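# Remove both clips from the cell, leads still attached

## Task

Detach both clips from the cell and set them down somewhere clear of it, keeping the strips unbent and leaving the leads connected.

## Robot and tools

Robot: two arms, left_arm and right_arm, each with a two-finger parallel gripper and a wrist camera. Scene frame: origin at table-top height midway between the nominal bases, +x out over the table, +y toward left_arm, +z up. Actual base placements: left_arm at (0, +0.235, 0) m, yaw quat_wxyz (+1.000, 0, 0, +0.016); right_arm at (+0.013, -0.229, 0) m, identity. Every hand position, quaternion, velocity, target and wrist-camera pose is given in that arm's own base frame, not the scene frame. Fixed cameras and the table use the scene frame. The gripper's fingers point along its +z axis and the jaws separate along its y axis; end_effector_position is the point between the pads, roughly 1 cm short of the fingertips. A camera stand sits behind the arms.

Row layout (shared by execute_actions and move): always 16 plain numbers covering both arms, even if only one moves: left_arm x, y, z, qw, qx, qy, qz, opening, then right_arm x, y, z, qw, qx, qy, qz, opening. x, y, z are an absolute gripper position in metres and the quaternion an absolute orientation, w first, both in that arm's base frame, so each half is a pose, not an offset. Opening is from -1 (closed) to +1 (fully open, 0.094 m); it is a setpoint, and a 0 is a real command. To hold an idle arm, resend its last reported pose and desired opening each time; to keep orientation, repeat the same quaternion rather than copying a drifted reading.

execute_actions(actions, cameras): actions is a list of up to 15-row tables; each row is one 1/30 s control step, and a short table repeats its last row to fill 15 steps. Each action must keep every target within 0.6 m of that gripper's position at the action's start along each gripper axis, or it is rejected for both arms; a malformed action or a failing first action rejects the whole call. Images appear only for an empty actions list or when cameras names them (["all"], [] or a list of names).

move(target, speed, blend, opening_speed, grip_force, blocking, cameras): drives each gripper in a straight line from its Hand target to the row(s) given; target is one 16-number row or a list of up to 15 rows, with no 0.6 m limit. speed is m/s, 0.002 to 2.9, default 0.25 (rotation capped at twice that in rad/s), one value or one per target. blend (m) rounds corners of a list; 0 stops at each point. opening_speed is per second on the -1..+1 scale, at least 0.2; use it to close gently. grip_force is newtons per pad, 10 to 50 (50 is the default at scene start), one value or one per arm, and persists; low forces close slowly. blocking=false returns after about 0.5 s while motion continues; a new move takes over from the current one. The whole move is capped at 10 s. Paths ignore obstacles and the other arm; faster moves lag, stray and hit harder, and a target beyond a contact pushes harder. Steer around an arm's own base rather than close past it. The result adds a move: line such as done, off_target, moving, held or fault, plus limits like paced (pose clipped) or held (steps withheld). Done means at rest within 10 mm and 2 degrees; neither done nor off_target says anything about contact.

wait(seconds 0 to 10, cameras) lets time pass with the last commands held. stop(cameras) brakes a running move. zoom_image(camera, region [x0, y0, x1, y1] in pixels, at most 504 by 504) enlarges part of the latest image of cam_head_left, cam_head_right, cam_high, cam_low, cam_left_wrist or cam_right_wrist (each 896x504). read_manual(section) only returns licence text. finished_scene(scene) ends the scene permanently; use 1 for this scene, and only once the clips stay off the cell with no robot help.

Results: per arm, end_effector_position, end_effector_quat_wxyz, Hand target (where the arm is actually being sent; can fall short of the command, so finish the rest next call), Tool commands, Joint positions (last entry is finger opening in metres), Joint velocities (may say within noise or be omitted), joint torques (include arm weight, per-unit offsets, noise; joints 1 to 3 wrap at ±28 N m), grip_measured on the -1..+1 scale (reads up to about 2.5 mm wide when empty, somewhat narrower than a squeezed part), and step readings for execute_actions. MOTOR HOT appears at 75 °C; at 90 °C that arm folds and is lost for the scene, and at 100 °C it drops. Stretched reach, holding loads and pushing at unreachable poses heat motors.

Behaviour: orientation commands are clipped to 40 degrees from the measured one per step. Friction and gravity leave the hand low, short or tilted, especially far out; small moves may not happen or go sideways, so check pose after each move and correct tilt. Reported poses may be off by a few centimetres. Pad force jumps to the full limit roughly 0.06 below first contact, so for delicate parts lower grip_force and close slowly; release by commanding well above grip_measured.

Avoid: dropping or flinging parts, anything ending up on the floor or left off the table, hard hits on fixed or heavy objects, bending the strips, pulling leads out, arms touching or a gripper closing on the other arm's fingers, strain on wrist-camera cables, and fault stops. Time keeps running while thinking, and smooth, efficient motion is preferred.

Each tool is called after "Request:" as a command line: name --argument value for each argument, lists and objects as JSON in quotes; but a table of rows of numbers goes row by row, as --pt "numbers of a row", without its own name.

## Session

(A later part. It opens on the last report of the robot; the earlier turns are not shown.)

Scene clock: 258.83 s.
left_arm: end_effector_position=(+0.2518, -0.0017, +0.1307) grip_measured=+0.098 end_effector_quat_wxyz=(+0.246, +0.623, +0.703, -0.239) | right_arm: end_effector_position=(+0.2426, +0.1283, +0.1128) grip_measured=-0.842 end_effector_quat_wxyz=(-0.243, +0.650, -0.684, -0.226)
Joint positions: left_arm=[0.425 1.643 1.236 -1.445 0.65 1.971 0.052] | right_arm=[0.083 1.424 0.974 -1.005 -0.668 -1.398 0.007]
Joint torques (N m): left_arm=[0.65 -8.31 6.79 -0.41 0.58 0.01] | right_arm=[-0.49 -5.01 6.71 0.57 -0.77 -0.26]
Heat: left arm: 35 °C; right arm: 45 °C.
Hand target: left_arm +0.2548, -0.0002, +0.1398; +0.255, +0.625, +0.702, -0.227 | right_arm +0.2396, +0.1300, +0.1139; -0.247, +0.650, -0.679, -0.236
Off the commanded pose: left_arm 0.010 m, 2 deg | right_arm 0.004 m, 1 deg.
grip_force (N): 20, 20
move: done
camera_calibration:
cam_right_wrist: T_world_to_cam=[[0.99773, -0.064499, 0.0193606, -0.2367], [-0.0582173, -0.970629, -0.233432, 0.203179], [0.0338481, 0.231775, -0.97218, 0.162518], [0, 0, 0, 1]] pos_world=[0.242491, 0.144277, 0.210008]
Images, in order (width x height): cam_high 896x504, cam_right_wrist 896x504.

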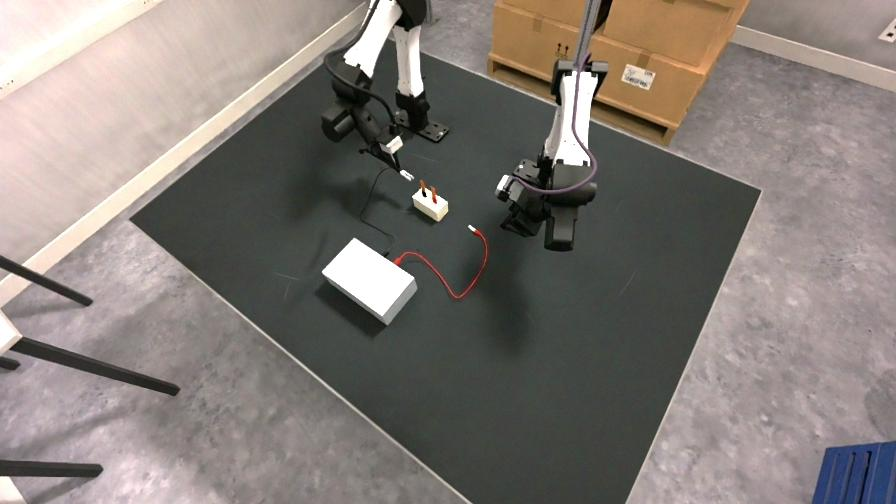

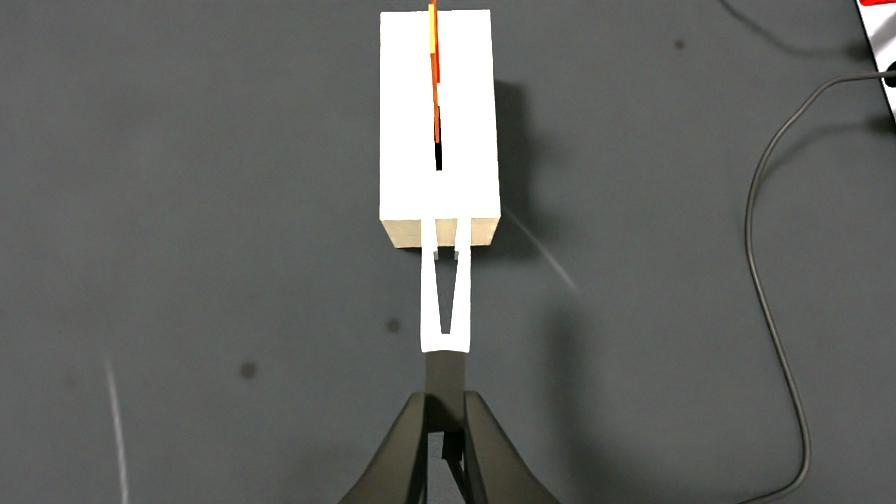

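Request:
move --pt "0.255 0.0 0.14 0.2555 0.6245 0.7021 -0.2273 0.1 0.246 0.085 0.105 0.2471 -0.6498 0.6788 0.2365 -0.88" --pt "0.255 0.0 0.14 0.2555 0.6245 0.7021 -0.2273 0.1 0.250 0.062 0.025 0.2471 -0.6498 0.6788 0.2365 -0.88" --speed 0.1 --blend 0.03 --cameras '["cam_right_wrist","cam_high","cam_head_left"]'

Request:
move --target '[0.255,0.0,0.14,0.2555,0.6245,0.7021,-0.2273,0.1,0.250,0.062,0.010,0.2471,-0.6498,0.6788,0.2365,-0.88]' --speed 0.03 --cameras '["cam_right_wrist"]'

Scene clock: 267.33 s.
left_arm: end_effector_position=(+0.2518, -0.0017, +0.1307) grip_measured=+0.098 end_effector_quat_wxyz=(+0.246, +0.623, +0.703, -0.239) | right_arm: end_effector_position=(+0.2501, +0.0608, +0.0276) grip_measured=-0.842 end_effector_quat_wxyz=(-0.239, +0.650, -0.683, -0.232)
Joint positions: left_arm=[0.425 1.643 1.236 -1.445 0.65 1.971 0.052] | right_arm=[-0.195 1.683 0.857 -0.869 -0.67 -1.76 0.007]
Joint torques (N m): left_arm=[0.75 -8.35 6.78 -0.39 0.55 0.01] | right_arm=[-0.53 -5.27 5.08 0.28 -0.71 -0.25]
Heat: left arm: 36 °C; right arm: 46 °C.
Hand target: left_arm +0.2548, -0.0002, +0.1398; +0.255, +0.625, +0.702, -0.227 | right_arm +0.2499, +0.0619, +0.0250; -0.247, +0.650, -0.679, -0.236
Off the commanded pose: left_arm 0.010 m, 2 deg | right_arm 0.003 m, 1 deg.
grip_force (N): 20, 20
move: done; blend cut to 0.0232 m at target 1
camera_calibration:
cam_right_wrist: T_world_to_cam=[[0.998282, -0.0582788, 0.00597222, -0.246944], [-0.0552117, -0.970005, -0.236733, 0.117593], [0.0195896, 0.235996, -0.971556, 0.0982941], [0, 0, 0, 1]] pos_world=[0.251087, 0.0764769, 0.124811]
Images, in order (width x height): cam_head_left 896x504, cam_high 896x504, cam_right_wrist 896x504.

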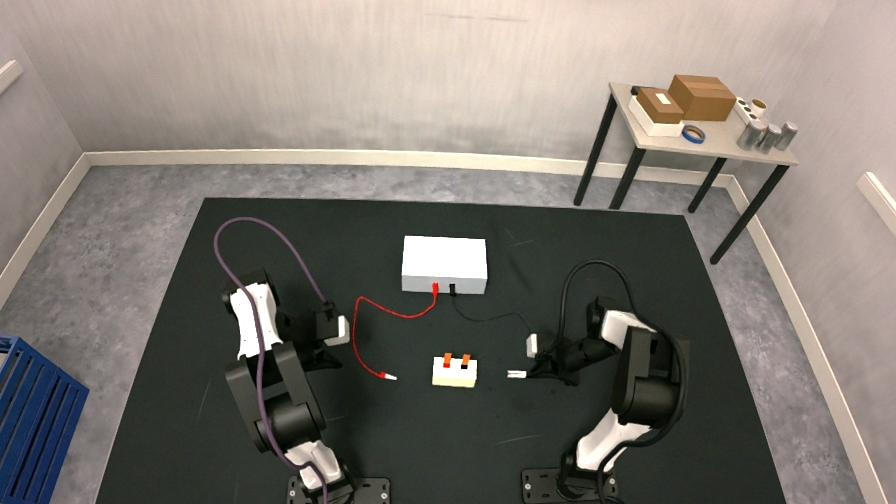

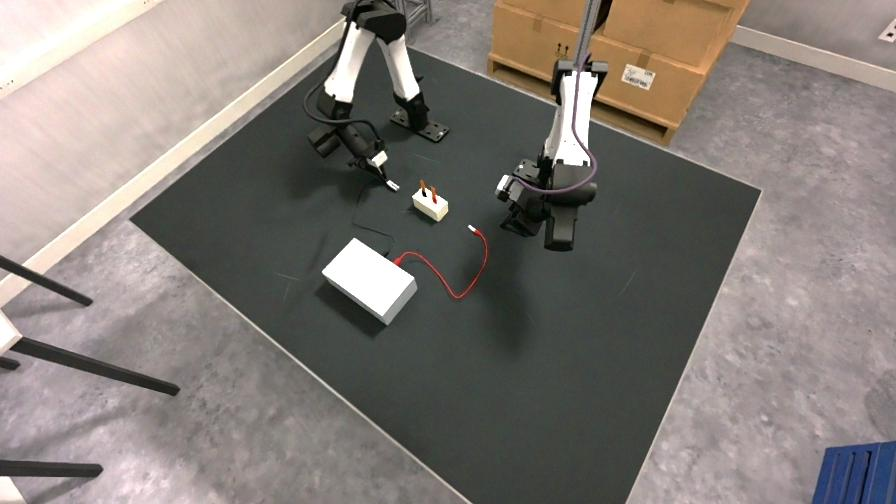

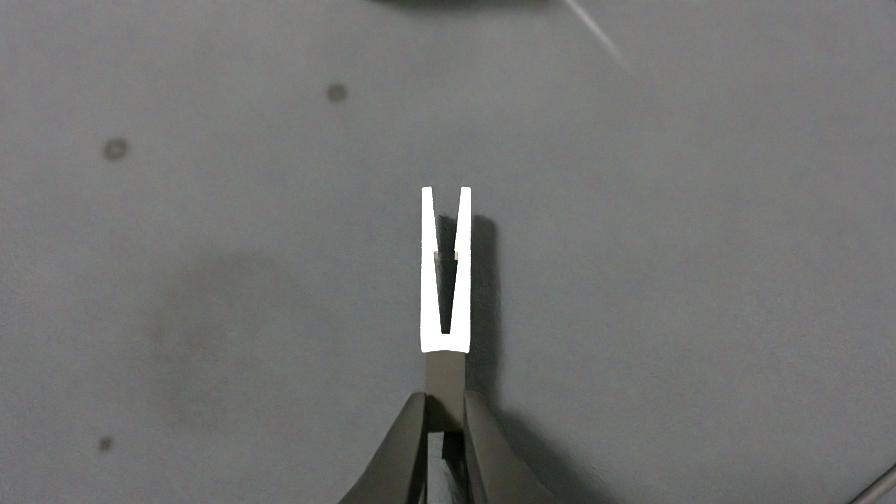

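Scene clock: 268.13 s.
left_arm: end_effector_position=(+0.2518, -0.0017, +0.1307) grip_measured=+0.098 end_effector_quat_wxyz=(+0.246, +0.623, +0.703, -0.239) | right_arm: end_effector_position=(+0.2493, +0.0613, +0.0199) grip_measured=-0.842 end_effector_quat_wxyz=(-0.243, +0.647, -0.683, -0.237)
Joint positions: left_arm=[0.425 1.643 1.236 -1.445 0.65 1.971 0.052] | right_arm=[-0.2 1.705 0.838 -0.836 -0.682 -1.763 0.007]
Joint torques (N m): left_arm=[0.58 -8.46 6.9 -0.43 0.56 0] | right_arm=[-0.09 -4.08 4.15 0.58 -0.58 -0.22]
Heat: left arm: 36 °C; right arm: 45 °C.
Hand target: left_arm +0.2548, -0.0002, +0.1398; +0.255, +0.625, +0.702, -0.227 | right_arm +0.2497, +0.0619, +0.0106; -0.247, +0.650, -0.679, -0.237
Off the commanded pose: left_arm 0.010 m, 2 deg | right_arm 0.010 m, 1 deg.
grip_force (N): 20, 20
move: done
camera_calibration:
cam_right_wrist: T_world_to_cam=[[0.99799, -0.0633487, 0.00148142, -0.245664], [-0.060985, -0.966577, -0.249019, 0.117657], [0.0172069, 0.248428, -0.968498, 0.0905046], [0, 0, 0, 1]] pos_world=[0.250789, 0.0756786, 0.117316]
Images, in order (width x height): cam_right_wrist 896x504.

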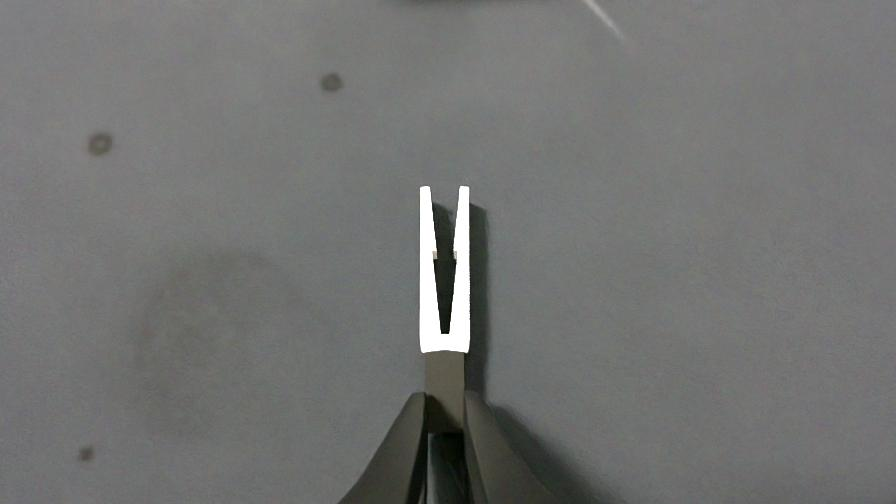

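Request:
move --target '[0.255,0.0,0.14,0.2555,0.6245,0.7021,-0.2273,0.1,0.250,0.062,0.0155,0.2471,-0.6498,0.6788,0.2365,-0.88]' --speed 0.02

Request:
move --target '[0.255,0.0,0.14,0.2555,0.6245,0.7021,-0.2273,0.1,0.250,0.062,0.0155,0.2471,-0.6498,0.6788,0.2365,0.1]' --speed 0.02 --opening_speed 0.4 --cameras '["cam_right_wrist"]'

Scene clock: 273.40 s.
left_arm: end_effector_position=(+0.2518, -0.0017, +0.1307) grip_measured=+0.098 end_effector_quat_wxyz=(+0.246, +0.623, +0.703, -0.239) | right_arm: end_effector_position=(+0.2493, +0.0613, +0.0199) grip_measured=-0.842 end_effector_quat_wxyz=(-0.243, +0.647, -0.683, -0.237)
Joint positions: left_arm=[0.425 1.643 1.236 -1.445 0.65 1.971 0.052] | right_arm=[-0.2 1.705 0.838 -0.836 -0.682 -1.763 0.007]
Joint torques (N m): left_arm=[0.69 -8.46 6.8 -0.39 0.56 0] | right_arm=[-0.09 -5.18 4.97 0.35 -0.57 -0.22]
Heat: left arm: 36 °C; right arm: 45 °C.
Hand target: left_arm +0.2548, -0.0002, +0.1398; +0.255, +0.625, +0.702, -0.227 | right_arm +0.2500, +0.0620, +0.0157; -0.247, +0.650, -0.679, -0.236
Off the commanded pose: left_arm 0.010 m, 2 deg | right_arm 0.004 m, 1 deg.
grip_force (N): 20, 20
move: done

Scene clock: 276.07 s.
left_arm: end_effector_position=(+0.2518, -0.0017, +0.1307) grip_measured=+0.098 end_effector_quat_wxyz=(+0.246, +0.623, +0.703, -0.239) | right_arm: end_effector_position=(+0.2514, +0.0611, +0.0197) grip_measured=+0.099 end_effector_quat_wxyz=(-0.246, +0.648, -0.682, -0.233)
Joint positions: left_arm=[0.425 1.643 1.236 -1.445 0.65 1.971 0.052] | right_arm=[-0.2 1.705 0.838 -0.826 -0.683 -1.763 0.052]
Joint torques (N m): left_arm=[0.66 -8.38 6.78 -0.42 0.57 0.01] | right_arm=[-0.02 -5.27 4.98 0.28 -0.56 -0.21]
Heat: left arm: 36 °C; right arm: 44 °C.
Hand target: left_arm +0.2548, -0.0002, +0.1398; +0.255, +0.625, +0.702, -0.227 | right_arm +0.2500, +0.0620, +0.0157; -0.247, +0.650, -0.679, -0.236
Off the commanded pose: left_arm 0.010 m, 2 deg | right_arm 0.005 m, 1 deg.
grip_force (N): 20, 20
move: done
camera_calibration:
cam_right_wrist: T_world_to_cam=[[0.997932, -0.0632089, 0.0117063, -0.24797], [-0.0583177, -0.966792, -0.248822, 0.116827], [0.0270453, 0.247625, -0.968478, 0.0880173], [0, 0, 0, 1]] pos_world=[0.251889, 0.0754785, 0.117215]
Images, in order (width x height): cam_right_wrist 896x504.

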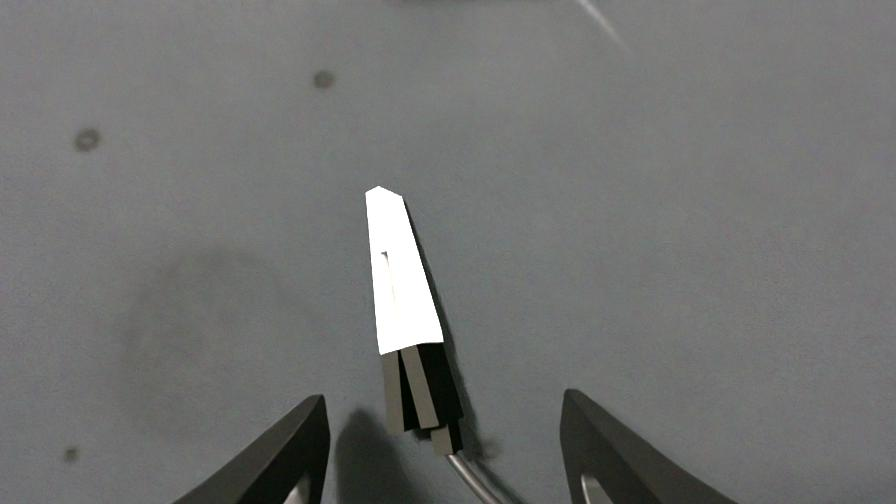

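Request:
move --pt "0.255 0.0 0.14 0.2555 0.6245 0.7021 -0.2273 0.1 0.251 0.028 0.060 0.2471 -0.6498 0.6788 0.2365 0.1" --pt "0.255 0.0 0.14 0.2555 0.6245 0.7021 -0.2273 0.1 0.25 0.0 0.12 0.2471 -0.6498 0.6788 0.2365 0.1" --speed '[0.06, 0.15]' --blend 0.02 --cameras '["cam_high","cam_head_left","cam_head_right","cam_right_wrist"]'

Request:
zoom_image --camera "cam_head_left" --region '[340, 270, 560, 400]'

Request:
zoom_image --camera "cam_high" --region '[380, 150, 500, 240]'

Scene clock: 283.87 s.
left_arm: end_effector_position=(+0.2518, -0.0017, +0.1307) grip_measured=+0.098 end_effector_quat_wxyz=(+0.246, +0.623, +0.703, -0.239) | right_arm: end_effector_position=(+0.2477, +0.0036, +0.1123) grip_measured=+0.099 end_effector_quat_wxyz=(-0.243, +0.641, -0.683, -0.251)
Joint positions: left_arm=[0.425 1.643 1.236 -1.445 0.65 1.971 0.052] | right_arm=[-0.422 1.681 1.192 -1.412 -0.646 -2.04 0.052]
Joint torques (N m): left_arm=[0.64 -8.39 6.86 -0.42 0.56 0.01] | right_arm=[-0.47 -7.91 8.14 -0.43 -0.36 -0.27]
Heat: left arm: 36 °C; right arm: 44 °C.
Hand target: left_arm +0.2548, -0.0002, +0.1398; +0.255, +0.625, +0.702, -0.227 | right_arm +0.2500, +0.0001, +0.1199; -0.247, +0.650, -0.679, -0.236
Off the commanded pose: left_arm 0.010 m, 2 deg | right_arm 0.009 m, 2 deg.
grip_force (N): 20, 20
move: done
camera_calibration:
cam_right_wrist: T_world_to_cam=[[0.997695, -0.0646396, -0.0206346, -0.245261], [-0.0678111, -0.960571, -0.26964, 0.0887274], [-0.0023916, 0.270418, -0.96274, 0.198562], [0, 0, 0, 1]] pos_world=[0.251188, 0.0156806, 0.210027]
Images, in order (width x height): cam_head_left 896x504, cam_head_right 896x504, cam_high 896x504, cam_right_wrist 896x504.

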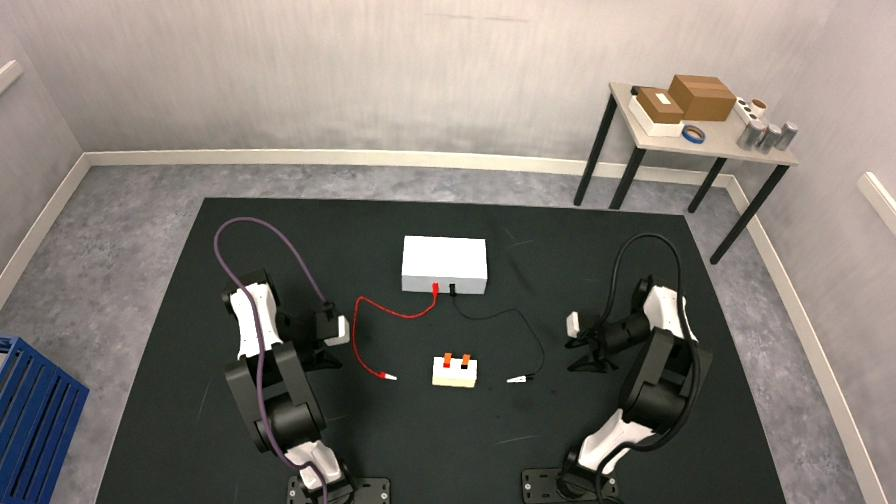

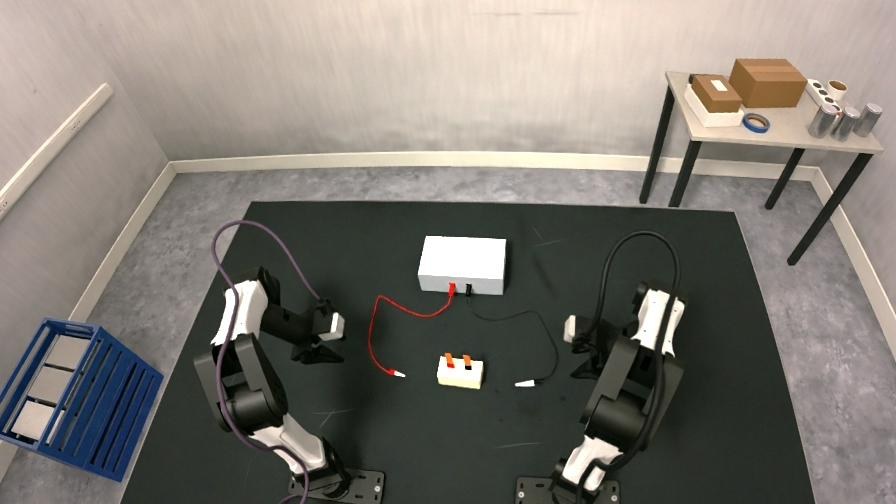

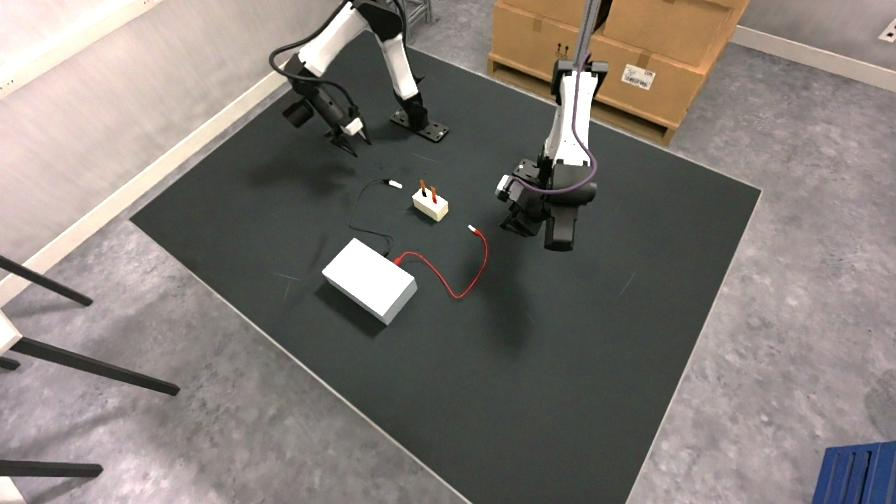

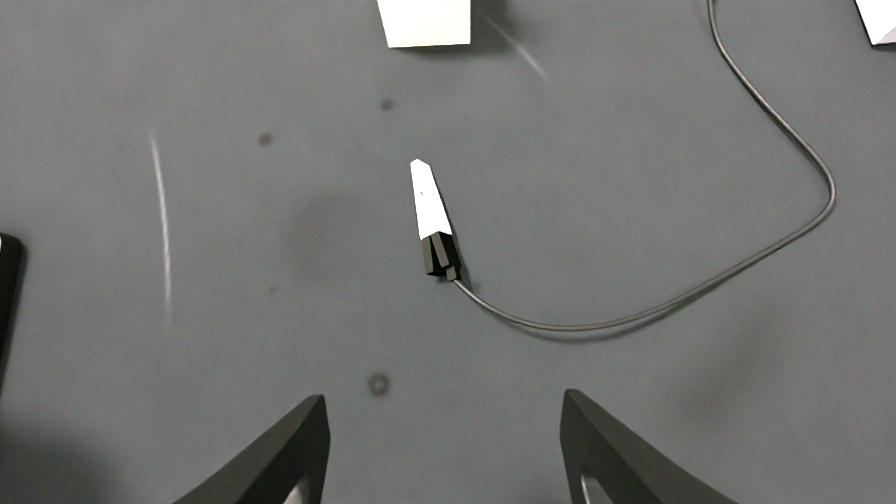

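Scaled by 2.291.

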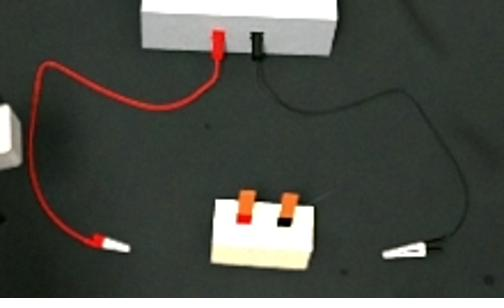

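Scaled by 4.200.

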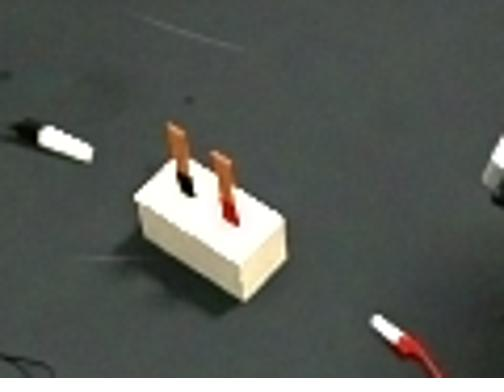

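Both clips are off the cell, the strips look straight and parallel, and both leads are still plugged in.

Request:
finished_scene --scene 2

The scene is finished: the task was done.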